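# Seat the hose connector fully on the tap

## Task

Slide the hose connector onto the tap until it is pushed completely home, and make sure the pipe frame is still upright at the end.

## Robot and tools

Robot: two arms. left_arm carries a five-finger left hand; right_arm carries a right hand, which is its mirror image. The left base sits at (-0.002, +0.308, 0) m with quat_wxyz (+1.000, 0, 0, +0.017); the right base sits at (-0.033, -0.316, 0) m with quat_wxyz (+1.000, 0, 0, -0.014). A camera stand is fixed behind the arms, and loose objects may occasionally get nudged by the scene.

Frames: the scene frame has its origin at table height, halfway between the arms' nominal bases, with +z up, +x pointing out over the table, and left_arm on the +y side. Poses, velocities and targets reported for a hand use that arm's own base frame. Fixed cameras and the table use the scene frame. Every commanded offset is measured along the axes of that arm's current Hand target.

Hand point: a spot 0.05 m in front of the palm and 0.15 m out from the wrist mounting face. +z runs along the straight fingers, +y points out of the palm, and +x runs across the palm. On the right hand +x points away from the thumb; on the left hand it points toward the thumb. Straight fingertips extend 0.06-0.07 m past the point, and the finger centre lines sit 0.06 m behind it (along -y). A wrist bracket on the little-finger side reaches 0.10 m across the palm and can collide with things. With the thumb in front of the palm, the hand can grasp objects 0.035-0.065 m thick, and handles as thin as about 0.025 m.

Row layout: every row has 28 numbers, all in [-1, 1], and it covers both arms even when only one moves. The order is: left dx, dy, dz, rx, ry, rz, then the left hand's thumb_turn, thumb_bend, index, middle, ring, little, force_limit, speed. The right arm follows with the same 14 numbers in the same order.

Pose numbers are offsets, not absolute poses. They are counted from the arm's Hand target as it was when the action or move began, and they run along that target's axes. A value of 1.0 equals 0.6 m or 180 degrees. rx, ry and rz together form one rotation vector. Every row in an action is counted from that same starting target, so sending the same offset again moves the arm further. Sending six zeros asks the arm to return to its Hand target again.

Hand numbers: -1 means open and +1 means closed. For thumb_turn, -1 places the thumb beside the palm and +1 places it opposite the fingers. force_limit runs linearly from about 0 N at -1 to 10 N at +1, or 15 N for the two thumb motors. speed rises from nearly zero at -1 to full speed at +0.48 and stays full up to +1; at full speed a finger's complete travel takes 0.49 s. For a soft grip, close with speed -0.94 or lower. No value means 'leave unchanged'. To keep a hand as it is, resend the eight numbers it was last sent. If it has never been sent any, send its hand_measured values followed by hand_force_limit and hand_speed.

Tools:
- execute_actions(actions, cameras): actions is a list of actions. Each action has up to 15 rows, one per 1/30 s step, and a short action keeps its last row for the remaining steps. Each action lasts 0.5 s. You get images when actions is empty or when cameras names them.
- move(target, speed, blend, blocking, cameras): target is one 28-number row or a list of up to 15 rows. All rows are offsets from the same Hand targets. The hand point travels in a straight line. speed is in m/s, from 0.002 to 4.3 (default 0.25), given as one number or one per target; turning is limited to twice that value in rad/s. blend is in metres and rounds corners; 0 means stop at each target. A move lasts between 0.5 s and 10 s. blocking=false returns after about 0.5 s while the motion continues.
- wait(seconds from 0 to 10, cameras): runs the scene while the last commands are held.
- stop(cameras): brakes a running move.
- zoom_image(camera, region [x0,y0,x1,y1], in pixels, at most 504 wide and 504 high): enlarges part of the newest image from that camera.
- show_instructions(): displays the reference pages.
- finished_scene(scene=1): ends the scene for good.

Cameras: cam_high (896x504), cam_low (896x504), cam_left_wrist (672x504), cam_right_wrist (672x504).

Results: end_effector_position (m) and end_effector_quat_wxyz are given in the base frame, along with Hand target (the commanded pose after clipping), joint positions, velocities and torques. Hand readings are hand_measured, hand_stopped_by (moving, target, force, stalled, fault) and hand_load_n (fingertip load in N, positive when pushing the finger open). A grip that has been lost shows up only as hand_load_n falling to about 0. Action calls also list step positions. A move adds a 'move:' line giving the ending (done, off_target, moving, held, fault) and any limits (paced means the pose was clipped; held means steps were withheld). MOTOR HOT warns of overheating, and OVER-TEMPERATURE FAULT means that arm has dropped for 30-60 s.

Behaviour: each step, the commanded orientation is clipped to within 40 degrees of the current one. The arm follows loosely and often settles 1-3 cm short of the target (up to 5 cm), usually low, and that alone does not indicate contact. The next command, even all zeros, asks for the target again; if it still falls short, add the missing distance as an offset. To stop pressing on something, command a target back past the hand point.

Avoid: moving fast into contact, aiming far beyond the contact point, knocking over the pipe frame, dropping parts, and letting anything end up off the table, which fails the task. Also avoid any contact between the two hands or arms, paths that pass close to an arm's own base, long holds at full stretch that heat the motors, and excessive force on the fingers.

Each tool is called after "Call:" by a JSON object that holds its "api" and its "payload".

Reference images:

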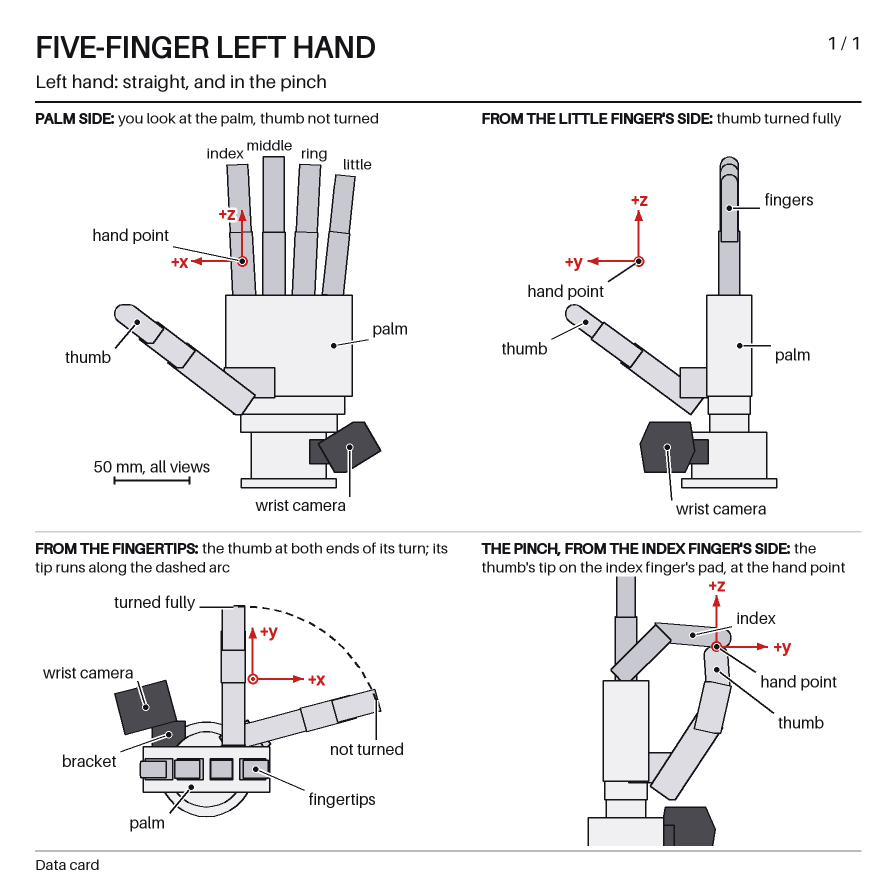

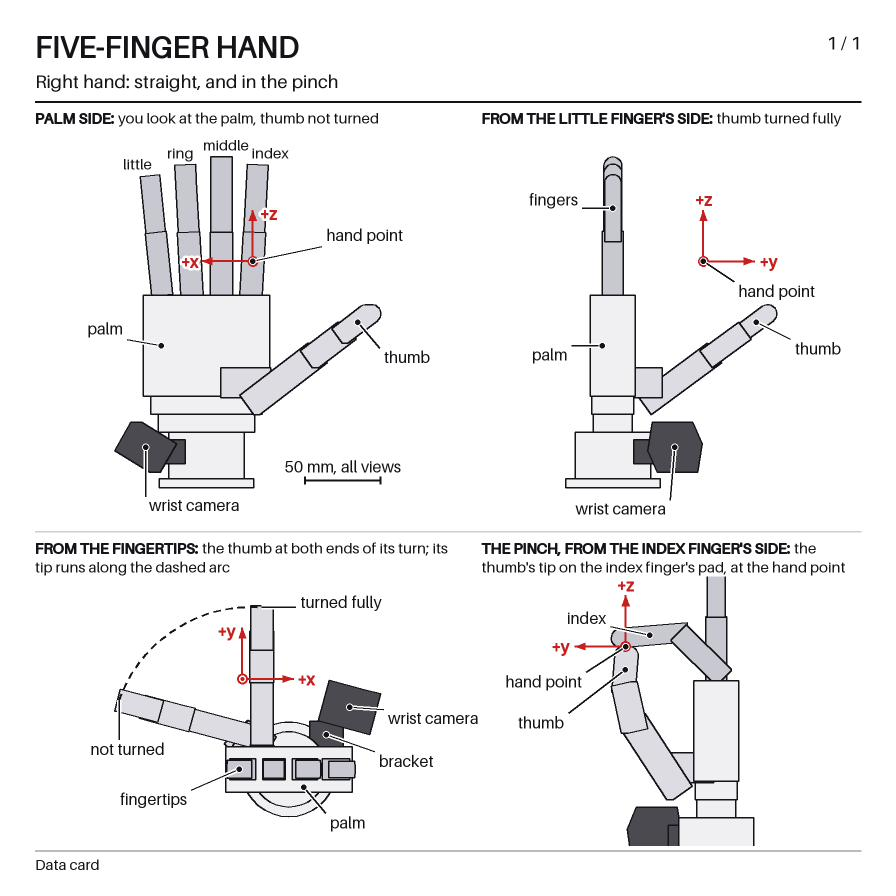

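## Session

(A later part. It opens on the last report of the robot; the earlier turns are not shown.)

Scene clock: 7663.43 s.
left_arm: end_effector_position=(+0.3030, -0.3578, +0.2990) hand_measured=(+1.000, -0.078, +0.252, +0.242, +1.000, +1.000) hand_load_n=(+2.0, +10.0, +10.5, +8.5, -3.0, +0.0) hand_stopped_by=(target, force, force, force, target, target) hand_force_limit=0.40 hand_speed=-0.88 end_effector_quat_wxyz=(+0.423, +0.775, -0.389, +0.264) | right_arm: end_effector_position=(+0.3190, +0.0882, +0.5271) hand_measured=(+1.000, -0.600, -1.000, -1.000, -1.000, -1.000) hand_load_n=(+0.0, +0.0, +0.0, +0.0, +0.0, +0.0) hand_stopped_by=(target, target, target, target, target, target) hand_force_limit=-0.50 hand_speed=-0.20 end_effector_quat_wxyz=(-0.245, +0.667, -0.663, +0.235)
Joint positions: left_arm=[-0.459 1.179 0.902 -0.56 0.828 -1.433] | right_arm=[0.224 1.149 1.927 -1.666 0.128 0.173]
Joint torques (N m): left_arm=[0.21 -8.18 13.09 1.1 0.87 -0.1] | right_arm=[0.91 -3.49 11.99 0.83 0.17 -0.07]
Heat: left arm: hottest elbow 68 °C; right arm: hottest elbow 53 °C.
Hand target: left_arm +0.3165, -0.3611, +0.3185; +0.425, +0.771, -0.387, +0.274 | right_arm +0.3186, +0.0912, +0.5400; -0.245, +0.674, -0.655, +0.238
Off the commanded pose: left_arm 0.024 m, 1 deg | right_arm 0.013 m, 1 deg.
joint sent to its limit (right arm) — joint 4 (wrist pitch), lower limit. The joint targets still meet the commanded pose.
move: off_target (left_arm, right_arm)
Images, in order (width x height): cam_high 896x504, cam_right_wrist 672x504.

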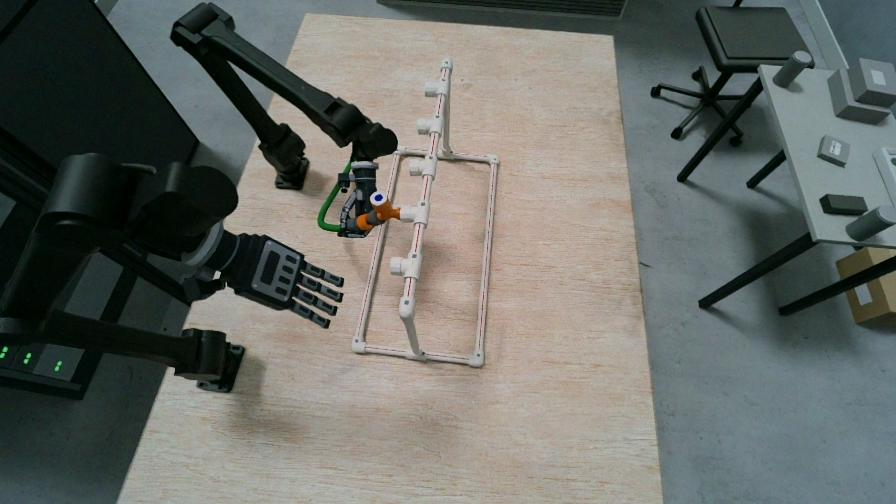

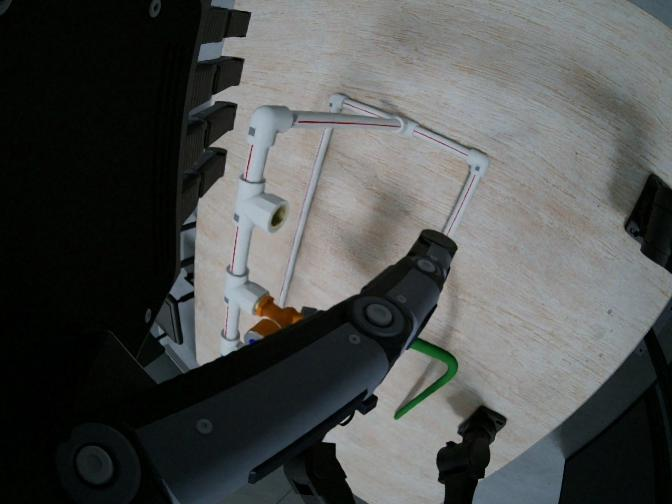

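Call:
{"api": "move", "payload": {"target": [0,0,0,0,0,0,1,0.25,0.32,0.32,1,1,0.4,-0.88,-0.0264,-0.3989,0.3137,0,0,0,1,-0.6,-1,-1,-1,-1,-0.5,-0.2], "speed": 0.2, "cameras": ["cam_high","cam_low","cam_right_wrist"]}}

Scene clock: 7671.43 s.
left_arm: end_effector_position=(+0.3030, -0.3578, +0.2990) hand_measured=(+1.000, -0.078, +0.252, +0.242, +1.000, +1.000) hand_load_n=(+2.5, +10.5, +10.5, +8.5, -3.0, +0.0) hand_stopped_by=(target, force, force, force, target, target) hand_force_limit=0.40 hand_speed=-0.88 end_effector_quat_wxyz=(+0.423, +0.775, -0.389, +0.264) | right_arm: end_effector_position=(+0.6143, +0.1221, +0.5391) hand_measured=(+1.000, -0.600, -1.000, -1.000, -1.000, -1.000) hand_load_n=(+0.0, +0.0, +0.0, +0.0, +0.0, +0.0) hand_stopped_by=(target, target, target, target, target, target) hand_force_limit=-0.50 hand_speed=-0.20 end_effector_quat_wxyz=(-0.309, +0.647, -0.640, +0.276)
Joint positions: left_arm=[-0.459 1.179 0.902 -0.56 0.828 -1.433] | right_arm=[0.161 1.964 2.891 -1.645 0.076 0.116]
Joint torques (N m): left_arm=[0.21 -8.18 13.09 1.1 0.87 -0.11] | right_arm=[-1.03 -15.09 10.77 2.07 -0.11 -0.02]
Heat: left arm: hottest elbow 68 °C; right arm: hottest elbow 54 °C.
Hand target: left_arm +0.3165, -0.3611, +0.3185; +0.425, +0.771, -0.387, +0.274 | right_arm +0.6222, +0.1158, +0.5496; -0.245, +0.674, -0.655, +0.238
Off the commanded pose: left_arm 0.024 m, 1 deg | right_arm 0.015 m, 9 deg.
elbow stopped short (right arm): the move would have taken joint 3 (elbow) straighter than the controller allows.
move: off_target (left_arm, right_arm)
Images, in order (width x height): cam_high 896x504, cam_low 896x504, cam_right_wrist 672x504.

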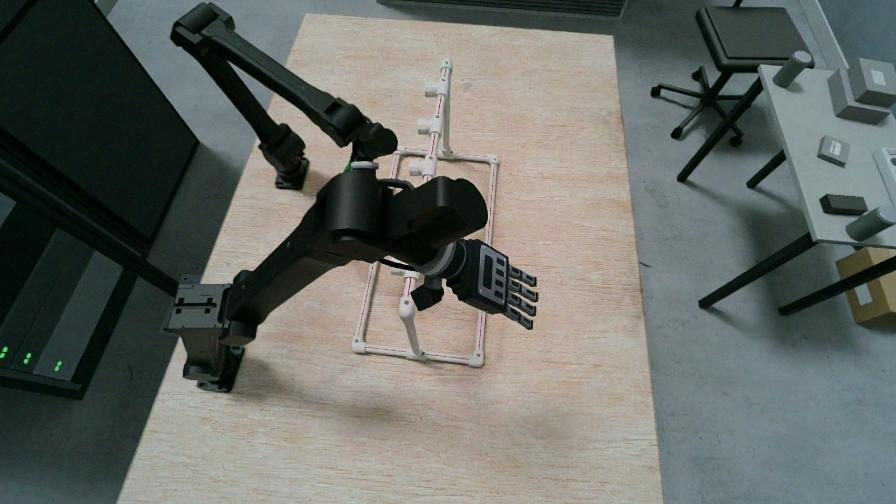

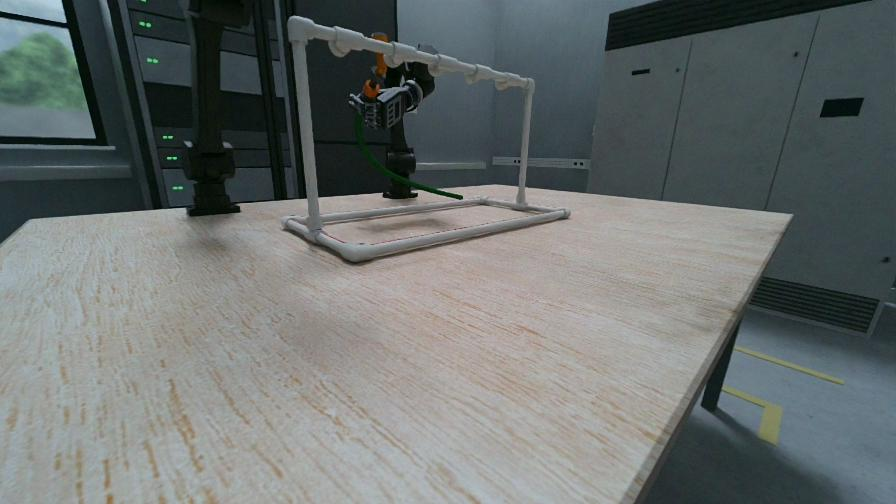

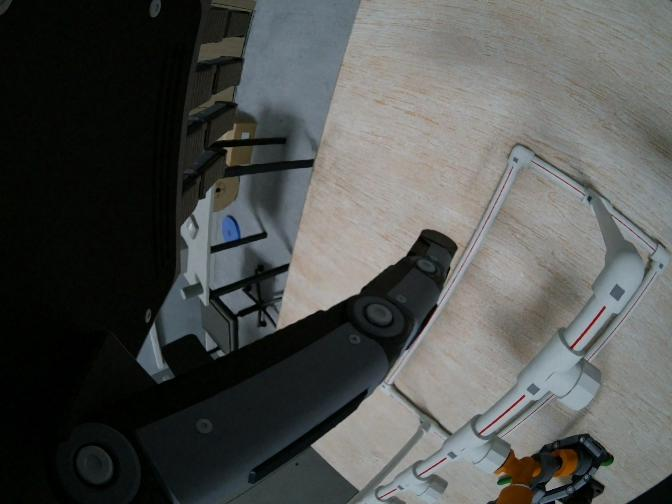

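Call:
{"api": "move", "payload": {"target": [0,0,0,0,0,0,1,0.25,0.32,0.32,1,1,0.4,-0.88,-0.3857,0.30,-0.1982,0,0,0,1,-0.6,-1,-1,-1,-1,-0.5,-0.2], "speed": 0.2, "cameras": ["cam_high","cam_low","cam_right_wrist","cam_left_wrist"]}}

Scene clock: 7684.47 s.
left_arm: end_effector_position=(+0.3030, -0.3578, +0.2990) hand_measured=(+1.000, -0.078, +0.252, +0.242, +1.000, +1.000) hand_load_n=(+2.0, +10.5, +10.5, +8.5, -3.0, +0.0) hand_stopped_by=(target, force, force, force, target, target) hand_force_limit=0.40 hand_speed=-0.88 end_effector_quat_wxyz=(+0.423, +0.775, -0.389, +0.264) | right_arm: end_effector_position=(+0.4058, +0.3422, +0.5269) hand_measured=(+1.000, -0.600, -1.000, -1.000, -1.000, -1.000) hand_load_n=(+0.5, +0.0, -0.5, +0.0, +0.0, +0.0) hand_stopped_by=(target, target, target, target, target, target) hand_force_limit=-0.50 hand_speed=-0.20 end_effector_quat_wxyz=(-0.286, +0.670, -0.640, +0.244)
Joint positions: left_arm=[-0.459 1.179 0.902 -0.56 0.828 -1.433] | right_arm=[0.758 1.627 2.378 -1.667 0.439 0.561]
Joint torques (N m): left_arm=[0.21 -8.18 13.09 1.1 0.87 -0.1] | right_arm=[0.21 -12.57 7.13 0.73 0.35 0.25]
Heat: left arm: hottest elbow 68 °C; right arm: hottest elbow 54 °C.
Hand target: left_arm +0.3165, -0.3611, +0.3185; +0.425, +0.771, -0.387, +0.274 | right_arm +0.4014, +0.3408, +0.5251; -0.245, +0.674, -0.655, +0.238
Off the commanded pose: left_arm 0.024 m, 1 deg | right_arm 0.005 m, 5 deg.
joint sent to its limit (right arm) — joint 4 (wrist pitch), lower limit. The joint targets are off in orientation, not in position.
move: off_target (left_arm, right_arm)

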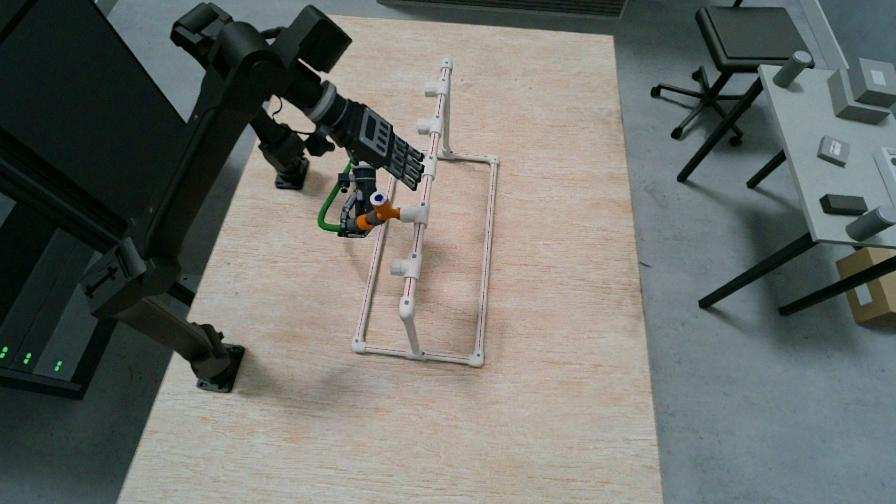

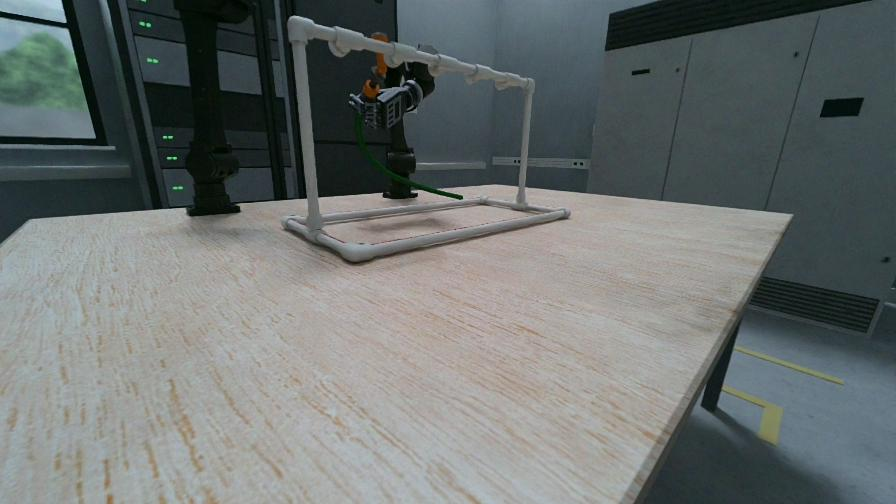

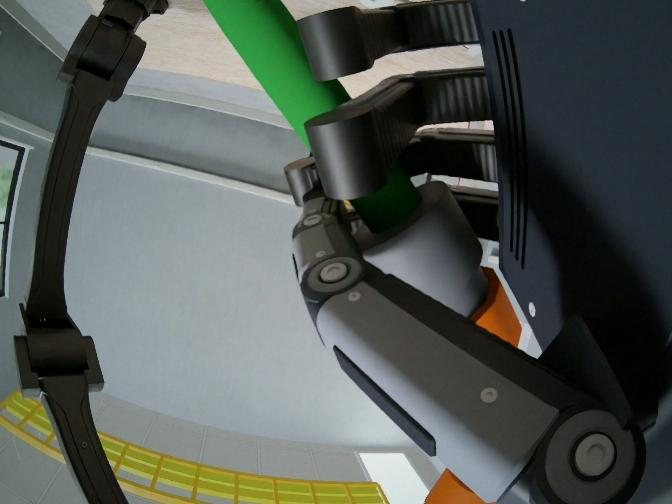

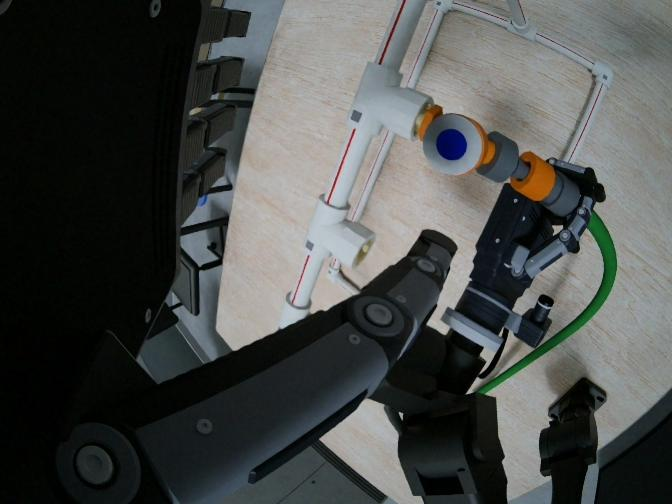

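Call:
{"api": "move", "payload": {"target": [0,0,0,0,0,0,1,0.25,0.32,0.32,1,1,0.4,-0.88,-0.005,0.01,0.14,0,0,0,1,-0.6,-1,-1,-1,-1,-0.5,-0.2], "speed": 0.12, "cameras": ["cam_high","cam_low","cam_right_wrist"]}}

Call:
{"api": "zoom_image", "payload": {"camera": "cam_high", "region": [330, 110, 480, 230]}}

Scene clock: 7701.03 s.
left_arm: end_effector_position=(+0.3030, -0.3578, +0.2990) hand_measured=(+1.000, -0.078, +0.252, +0.242, +1.000, +1.000) hand_load_n=(+2.0, +10.0, +10.5, +8.5, -2.5, +0.0) hand_stopped_by=(target, force, force, force, target, target) hand_force_limit=0.40 hand_speed=-0.88 end_effector_quat_wxyz=(+0.423, +0.775, -0.389, +0.264) | right_arm: end_effector_position=(+0.4405, +0.3438, +0.4696) hand_measured=(+1.000, -0.600, -1.000, -1.000, -1.000, -1.000) hand_load_n=(+0.5, +0.0, +0.0, +0.0, -0.5, +0.0) hand_stopped_by=(target, target, target, target, target, target) hand_force_limit=-0.50 hand_speed=-0.20 end_effector_quat_wxyz=(-0.254, +0.670, -0.656, +0.237)
Joint positions: left_arm=[-0.459 1.179 0.902 -0.56 0.828 -1.433] | right_arm=[0.708 1.64 2.233 -1.569 0.413 0.559]
Joint torques (N m): left_arm=[0.21 -8.18 13.09 1.11 0.87 -0.1] | right_arm=[-0.73 -11.75 8.08 1.62 0.14 -0.05]
Heat: left arm: hottest elbow 68 °C; right arm: hottest elbow 52 °C.
Hand target: left_arm +0.3165, -0.3611, +0.3185; +0.425, +0.771, -0.387, +0.274 | right_arm +0.4506, +0.3453, +0.4569; -0.245, +0.674, -0.655, +0.238
Off the commanded pose: left_arm 0.024 m, 1 deg | right_arm 0.016 m, 1 deg.
move: off_target (left_arm, right_arm)
Images, in order (width x height): cam_high 896x504, cam_low 896x504, cam_right_wrist 672x504.

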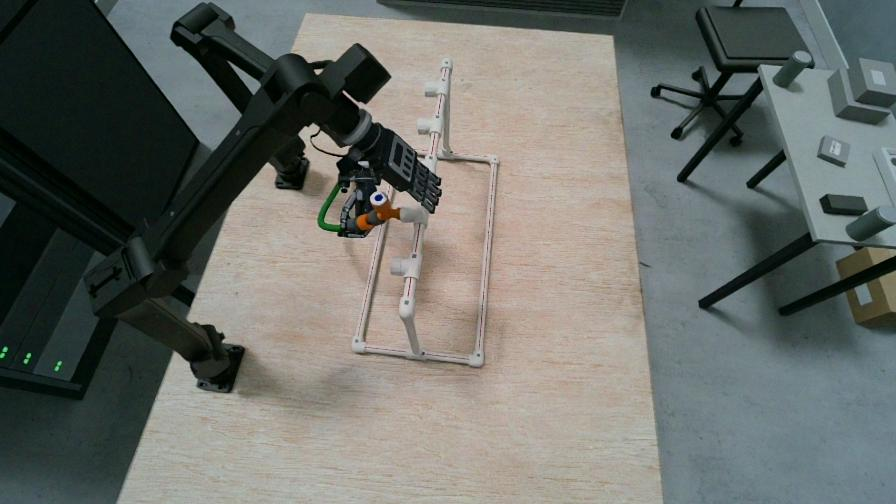

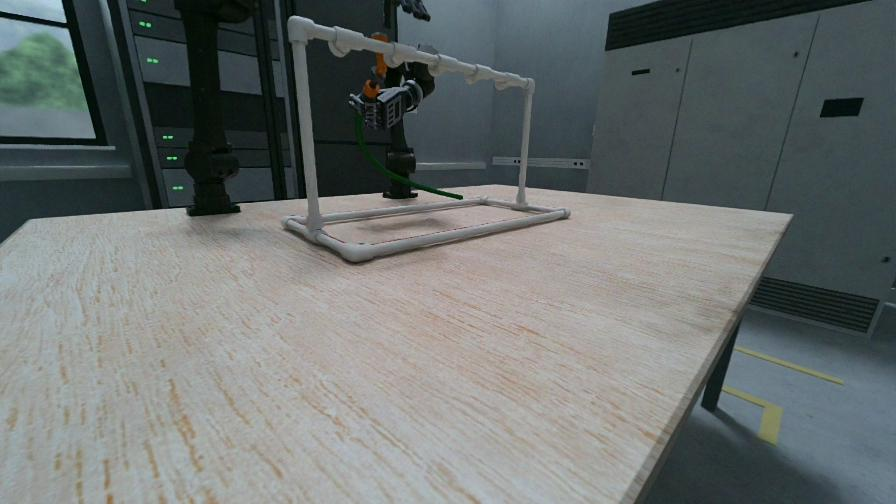

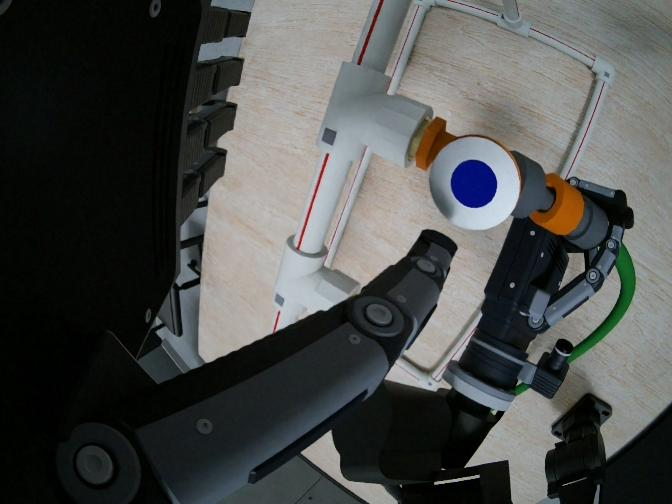

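Scaled by 3.360.

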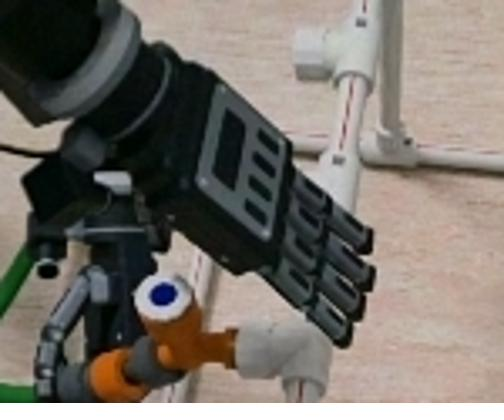

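Call:
{"api": "move", "payload": {"target": [0,0,0,0,0,0,1,0.25,0.32,0.32,1,1,0.4,-0.88,-0.0207,0.0133,0.1695,0,0,0,1,-0.6,-1,-1,-1,-1,-0.5,-0.2], "speed": 0.1, "cameras": ["cam_high","cam_low","cam_right_wrist"]}}

Call:
{"api": "zoom_image", "payload": {"camera": "cam_low", "region": [330, 0, 470, 130]}}

Call:
{"api": "zoom_image", "payload": {"camera": "cam_high", "region": [330, 130, 480, 250]}}

Scene clock: 7741.50 s.
left_arm: end_effector_position=(+0.3030, -0.3578, +0.2990) hand_measured=(+1.000, -0.078, +0.252, +0.242, +1.000, +1.000) hand_load_n=(+2.0, +10.5, +10.5, +8.5, -3.0, +0.0) hand_stopped_by=(target, force, force, force, target, target) hand_force_limit=0.40 hand_speed=-0.88 end_effector_quat_wxyz=(+0.423, +0.775, -0.389, +0.264) | right_arm: end_effector_position=(+0.5000, +0.3610, +0.3879) hand_measured=(+1.000, -0.600, -1.000, -1.000, -1.000, -1.000) hand_load_n=(+0.0, +0.0, +0.0, +0.0, +0.0, +0.0) hand_stopped_by=(target, target, target, target, target, target) hand_force_limit=-0.50 hand_speed=-0.20 end_effector_quat_wxyz=(-0.254, +0.670, -0.656, +0.238)
Joint positions: left_arm=[-0.459 1.179 0.902 -0.56 0.828 -1.433] | right_arm=[0.66 1.682 2.044 -1.321 0.386 0.514]
Joint torques (N m): left_arm=[0.21 -8.12 13.09 1.1 0.87 -0.11] | right_arm=[-1.03 -13.27 9.05 1.63 0.12 -0.06]
Heat: left arm: hottest elbow 69 °C; right arm: hottest elbow 49 °C.
Hand target: left_arm +0.3165, -0.3611, +0.3185; +0.425, +0.771, -0.387, +0.274 | right_arm +0.5096, +0.3593, +0.3736; -0.245, +0.674, -0.655, +0.238
Off the commanded pose: left_arm 0.024 m, 1 deg | right_arm 0.017 m, 1 deg.
move: off_target (left_arm, right_arm)
Images, in order (width x height): cam_high 896x504, cam_low 896x504, cam_right_wrist 672x504.

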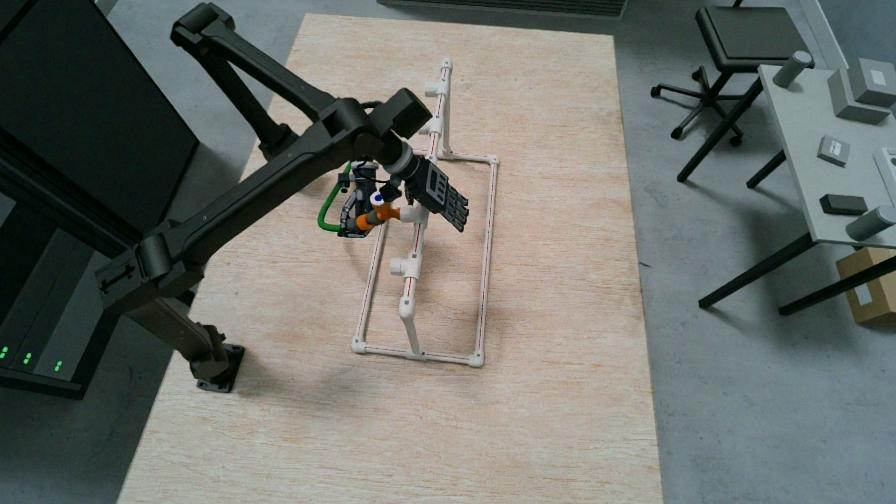

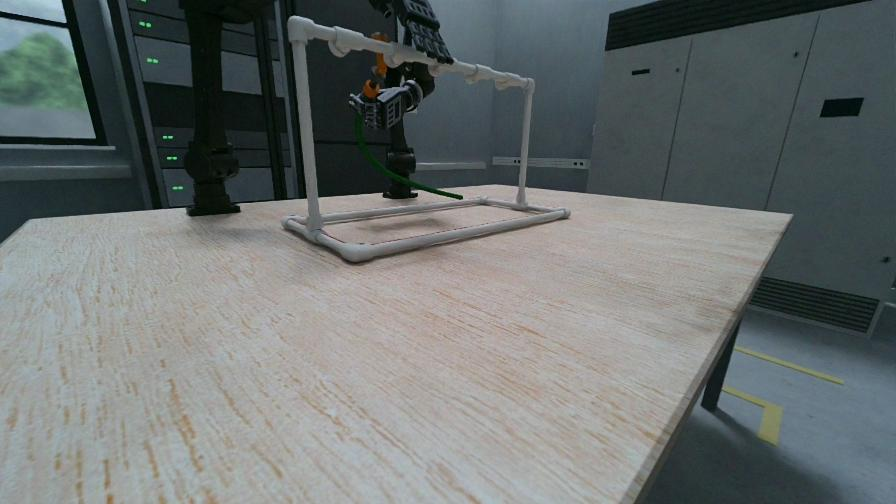

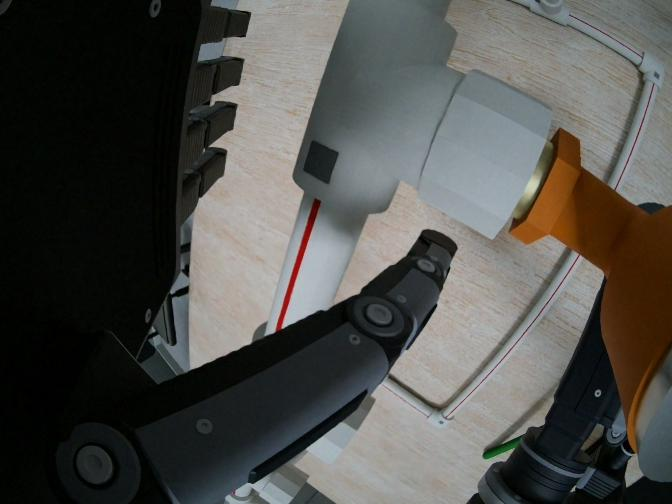

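Scaled by 3.600.

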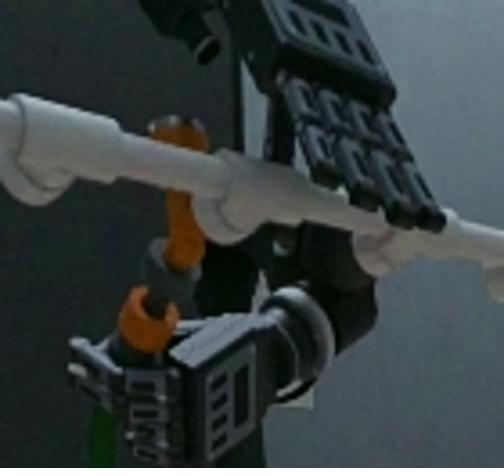

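Scaled by 3.360.

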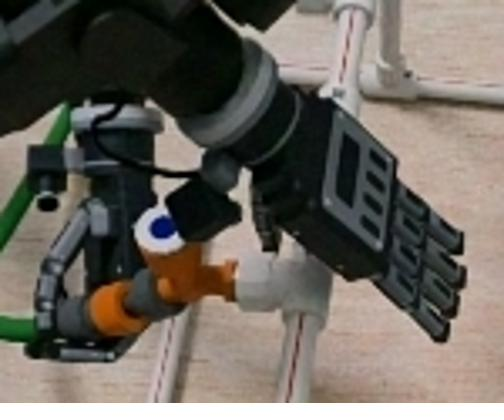

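Call:
{"api": "move", "payload": {"target": [[0,0,0,0,0,0,1,0.25,0.32,0.32,1,1,0.4,-0.88,0,0,-0.25,0,0,0,1,-0.6,-1,-1,-1,-1,-0.5,-0.2],[0,0,0,0,0,0,1,0.25,0.32,0.32,1,1,0.4,-0.88,0.15,0,-0.25,0,0,0,1,-0.6,-1,-1,-1,-1,-0.5,-0.2],[0,0,0,0,0,0,1,0.25,0.32,0.32,1,1,0.4,-0.88,0.15,0.0083,-0.05,0,0,0,1,-0.6,-1,-1,-1,-1,-0.5,-0.2]], "speed": 0.15, "blend": [0.02,0.02,0], "cameras": ["cam_high","cam_low","cam_right_wrist"]}}

Call:
{"api": "zoom_image", "payload": {"camera": "cam_low", "region": [330, 0, 470, 130]}}

Call:
{"api": "zoom_image", "payload": {"camera": "cam_high", "region": [330, 150, 480, 270]}}

Scene clock: 7793.87 s.
left_arm: end_effector_position=(+0.3030, -0.3578, +0.2990) hand_measured=(+1.000, -0.078, +0.252, +0.242, +1.000, +1.000) hand_load_n=(+2.0, +10.5, +11.0, +8.5, -3.0, +0.0) hand_stopped_by=(target, force, force, force, target, target) hand_force_limit=0.40 hand_speed=-0.88 end_effector_quat_wxyz=(+0.423, +0.775, -0.389, +0.264) | right_arm: end_effector_position=(+0.4812, +0.2705, +0.4039) hand_measured=(+1.000, -0.600, -1.000, -1.000, -1.000, -1.000) hand_load_n=(+0.0, +0.0, +0.0, +0.0, +0.0, +0.0) hand_stopped_by=(target, target, target, target, target, target) hand_force_limit=-0.50 hand_speed=-0.20 end_effector_quat_wxyz=(-0.251, +0.671, -0.656, +0.238)
Joint positions: left_arm=[-0.459 1.179 0.902 -0.56 0.828 -1.433] | right_arm=[0.531 1.505 1.871 -1.293 0.312 0.405]
Joint torques (N m): left_arm=[0.15 -8.18 13.09 1.11 0.87 -0.1] | right_arm=[-0.79 -10.93 9.14 1.69 0.08 -0.06]
Heat: left arm: hottest elbow 69 °C; right arm: hottest elbow 51 °C.
Hand target: left_arm +0.3165, -0.3611, +0.3184; +0.425, +0.771, -0.387, +0.274 | right_arm +0.4890, +0.2688, +0.3935; -0.245, +0.674, -0.655, +0.238
Off the commanded pose: left_arm 0.024 m, 1 deg | right_arm 0.013 m, 1 deg.
move: off_target (left_arm, right_arm)
Images, in order (width x height): cam_high 896x504, cam_low 896x504, cam_right_wrist 672x504.

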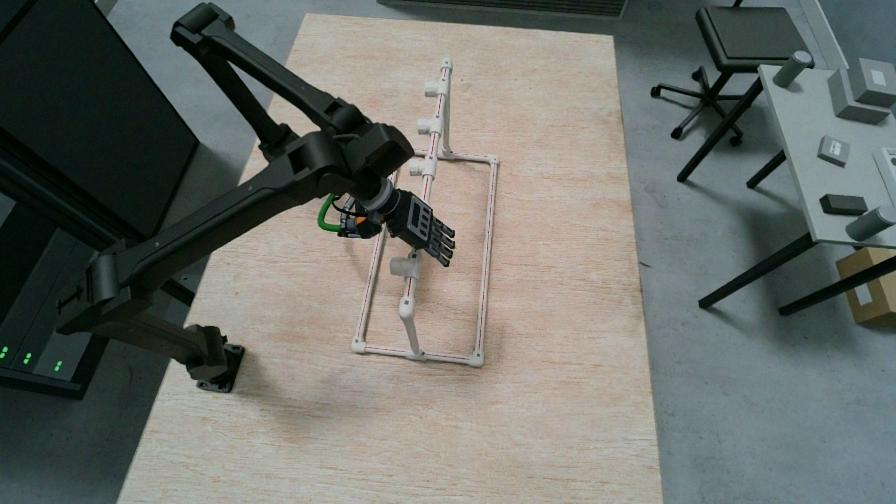

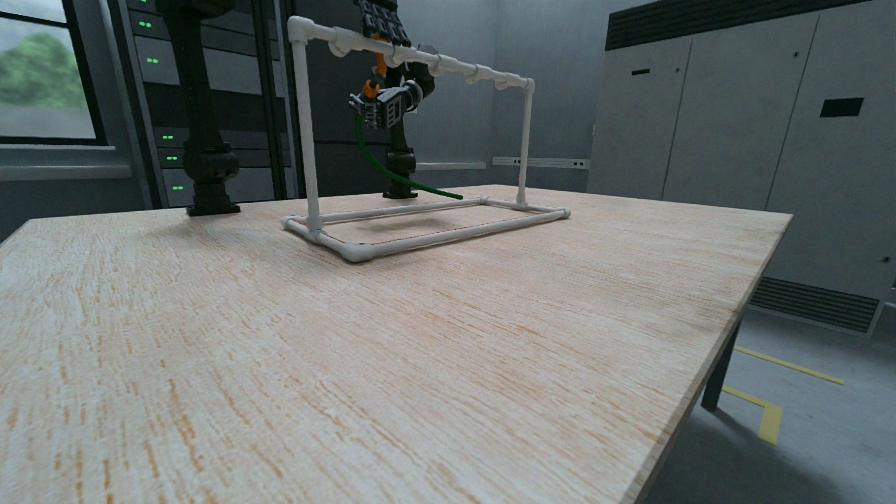

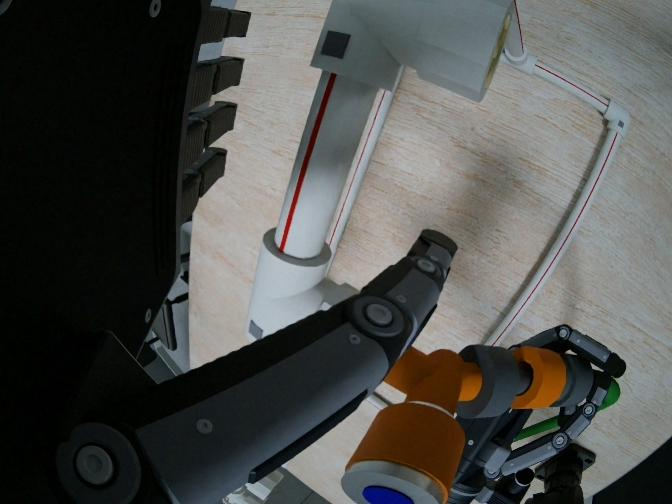

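Scaled by 3.600.

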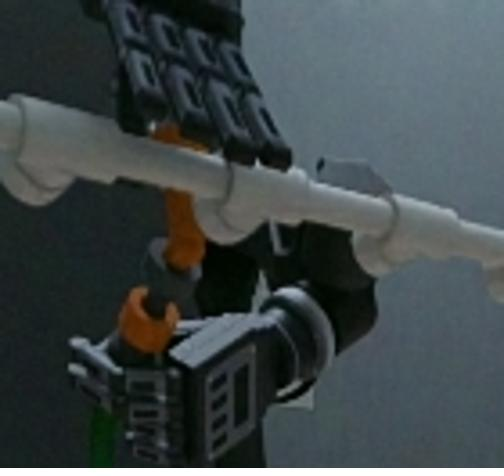

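Scaled by 3.360.

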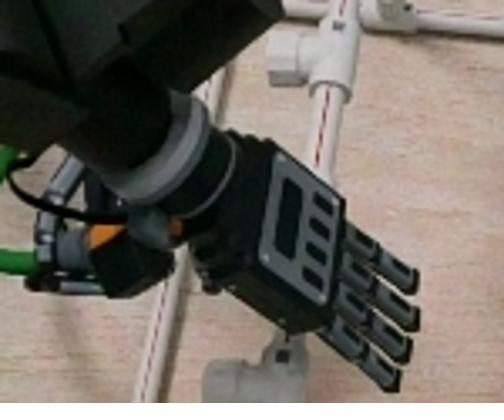

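Call:
{"api": "move", "payload": {"target": [0,0,0,0,0,0,1,0.25,0.32,0.32,1,1,0.4,-0.88,0,0.005,0.0567,0,0,0,1,-0.6,-1,-1,-1,-1,-0.5,-0.2], "speed": 0.08, "cameras": ["cam_high","cam_low","cam_right_wrist"]}}

Call:
{"api": "zoom_image", "payload": {"camera": "cam_low", "region": [330, 0, 470, 130]}}

Scene clock: 7802.83 s.
left_arm: end_effector_position=(+0.3030, -0.3578, +0.2990) hand_measured=(+1.000, -0.078, +0.252, +0.242, +1.000, +1.000) hand_load_n=(+2.5, +10.5, +10.5, +9.0, -3.0, +0.0) hand_stopped_by=(target, force, force, force, target, target) hand_force_limit=0.40 hand_speed=-0.88 end_effector_quat_wxyz=(+0.423, +0.775, -0.389, +0.264) | right_arm: end_effector_position=(+0.5001, +0.2718, +0.3796) hand_measured=(+1.000, -0.600, -1.000, -1.000, -1.000, -1.000) hand_load_n=(+0.0, +0.0, -0.5, +0.0, +0.0, +0.0) hand_stopped_by=(target, target, target, target, target, target) hand_force_limit=-0.50 hand_speed=-0.20 end_effector_quat_wxyz=(-0.254, +0.670, -0.655, +0.239)
Joint positions: left_arm=[-0.459 1.179 0.902 -0.56 0.828 -1.433] | right_arm=[0.514 1.523 1.821 -1.214 0.301 0.388]
Joint torques (N m): left_arm=[0.21 -8.12 13.09 1.1 0.87 -0.11] | right_arm=[-0.91 -11.22 9.18 1.68 0.05 -0.07]
Heat: left arm: hottest elbow 69 °C; right arm: hottest elbow 51 °C.
Hand target: left_arm +0.3165, -0.3611, +0.3184; +0.425, +0.771, -0.387, +0.274 | right_arm +0.5086, +0.2693, +0.3655; -0.245, +0.674, -0.655, +0.238
Off the commanded pose: left_arm 0.024 m, 1 deg | right_arm 0.017 m, 1 deg.
move: off_target (left_arm, right_arm)
Images, in order (width x height): cam_high 896x504, cam_low 896x504, cam_right_wrist 672x504.

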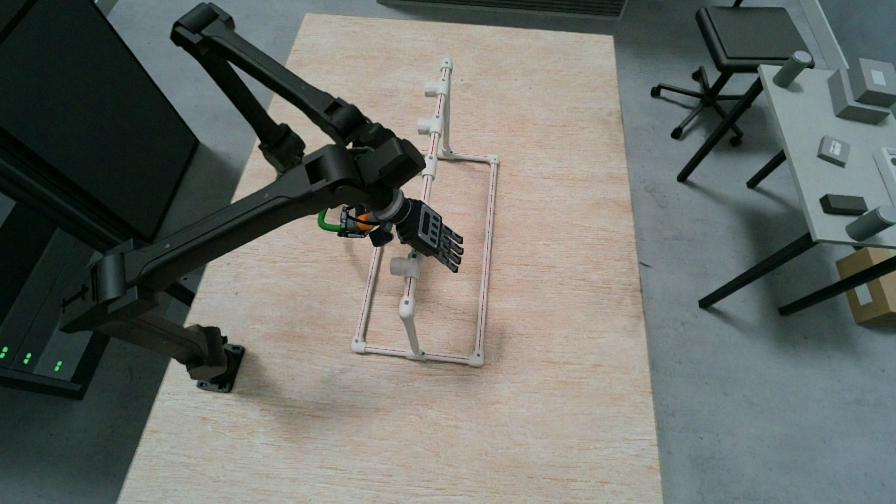

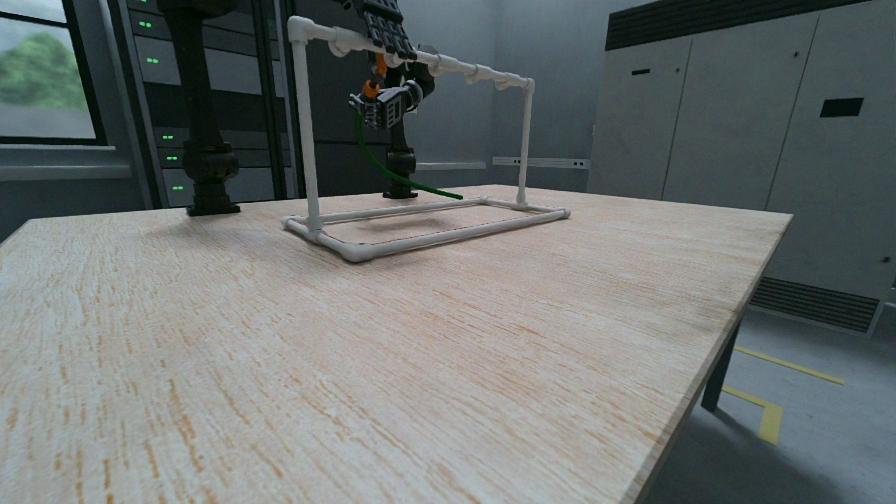

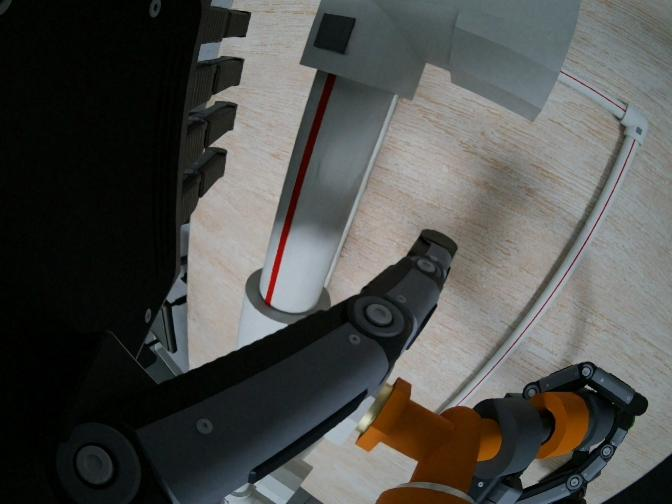

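Scaled by 3.600.

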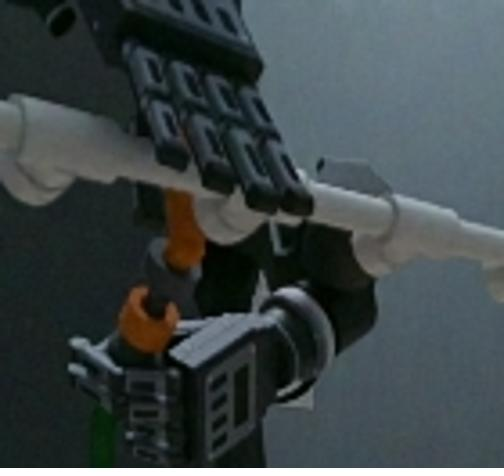

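Call:
{"api": "move", "payload": {"target": [0,0,0,0,0,0,1,0.25,0.32,0.32,1,1,0.4,-0.88,0,0.0367,0.0133,0,0,0,1,-0.6,-1,-1,-1,-1,-0.5,-0.2], "speed": 0.06, "cameras": ["cam_high","cam_low","cam_right_wrist"]}}

Call:
{"api": "zoom_image", "payload": {"camera": "cam_low", "region": [330, 0, 470, 130]}}

Scene clock: 7812.23 s.
left_arm: end_effector_position=(+0.3030, -0.3578, +0.2990) hand_measured=(+1.000, -0.078, +0.252, +0.242, +1.000, +1.000) hand_load_n=(+2.0, +10.0, +10.5, +8.5, -3.0, +0.0) hand_stopped_by=(target, force, force, force, target, target) hand_force_limit=0.40 hand_speed=-0.88 end_effector_quat_wxyz=(+0.423, +0.775, -0.389, +0.264) | right_arm: end_effector_position=(+0.4968, +0.2696, +0.3474) hand_measured=(+1.000, -0.600, -1.000, -1.000, -1.000, -1.000) hand_load_n=(+0.0, +0.0, +0.0, +0.0, +0.0, +0.0) hand_stopped_by=(target, target, target, target, target, target) hand_force_limit=-0.50 hand_speed=-0.20 end_effector_quat_wxyz=(-0.243, +0.674, -0.657, +0.236)
Joint positions: left_arm=[-0.459 1.179 0.902 -0.56 0.828 -1.433] | right_arm=[0.514 1.507 1.725 -1.157 0.303 0.388]
Joint torques (N m): left_arm=[0.21 -8.12 13.09 1.11 0.87 -0.11] | right_arm=[-0.15 -12.98 8.99 1.68 0.25 0.05]
Heat: left arm: hottest elbow 69 °C; right arm: hottest elbow 51 °C.
Hand target: left_arm +0.3165, -0.3611, +0.3184; +0.425, +0.771, -0.387, +0.274 | right_arm +0.4968, +0.2689, +0.3453; -0.245, +0.674, -0.655, +0.238
Off the commanded pose: left_arm 0.024 m, 1 deg | right_arm 0.002 m, 0 deg.
move: off_target (left_arm)
Images, in order (width x height): cam_high 896x504, cam_low 896x504, cam_right_wrist 672x504.

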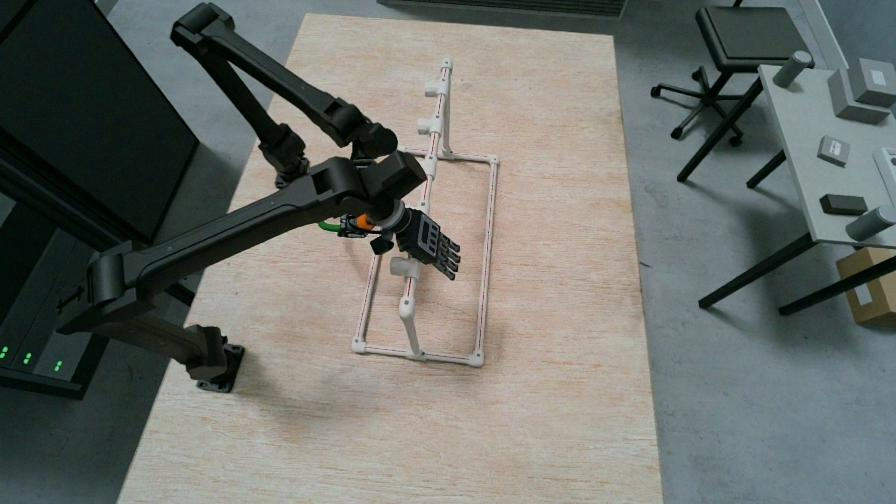

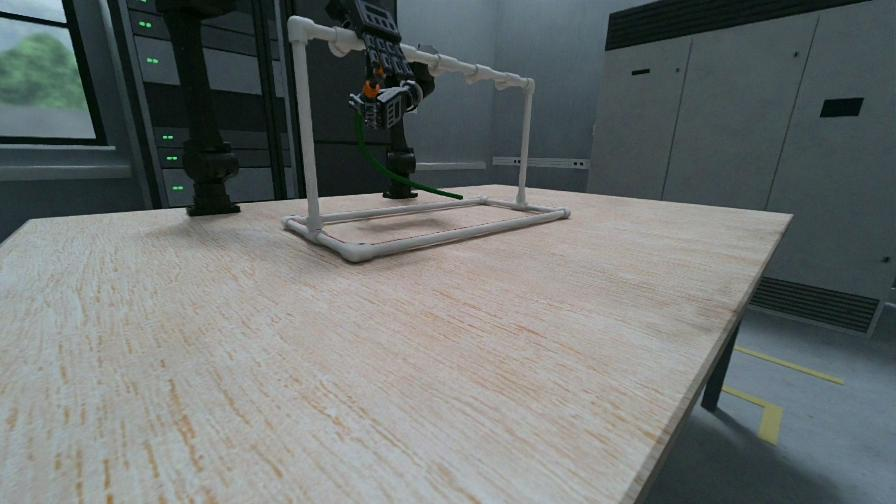

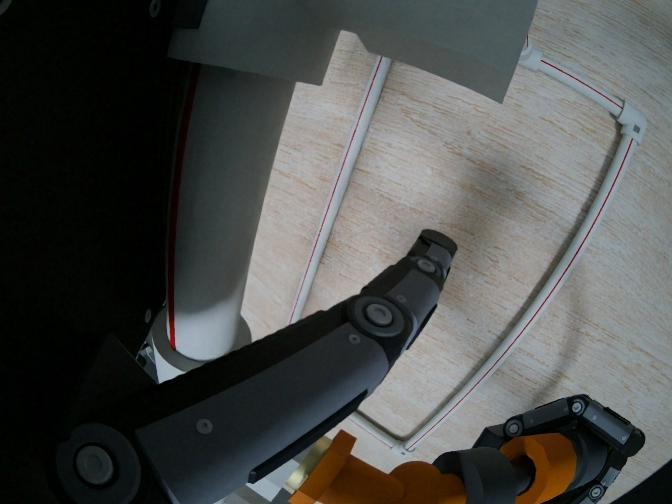

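Scaled by 3.600.

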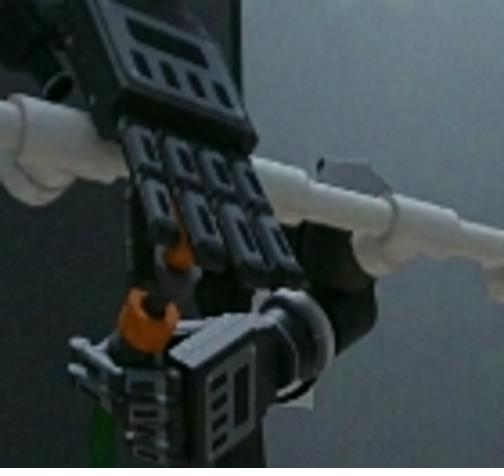

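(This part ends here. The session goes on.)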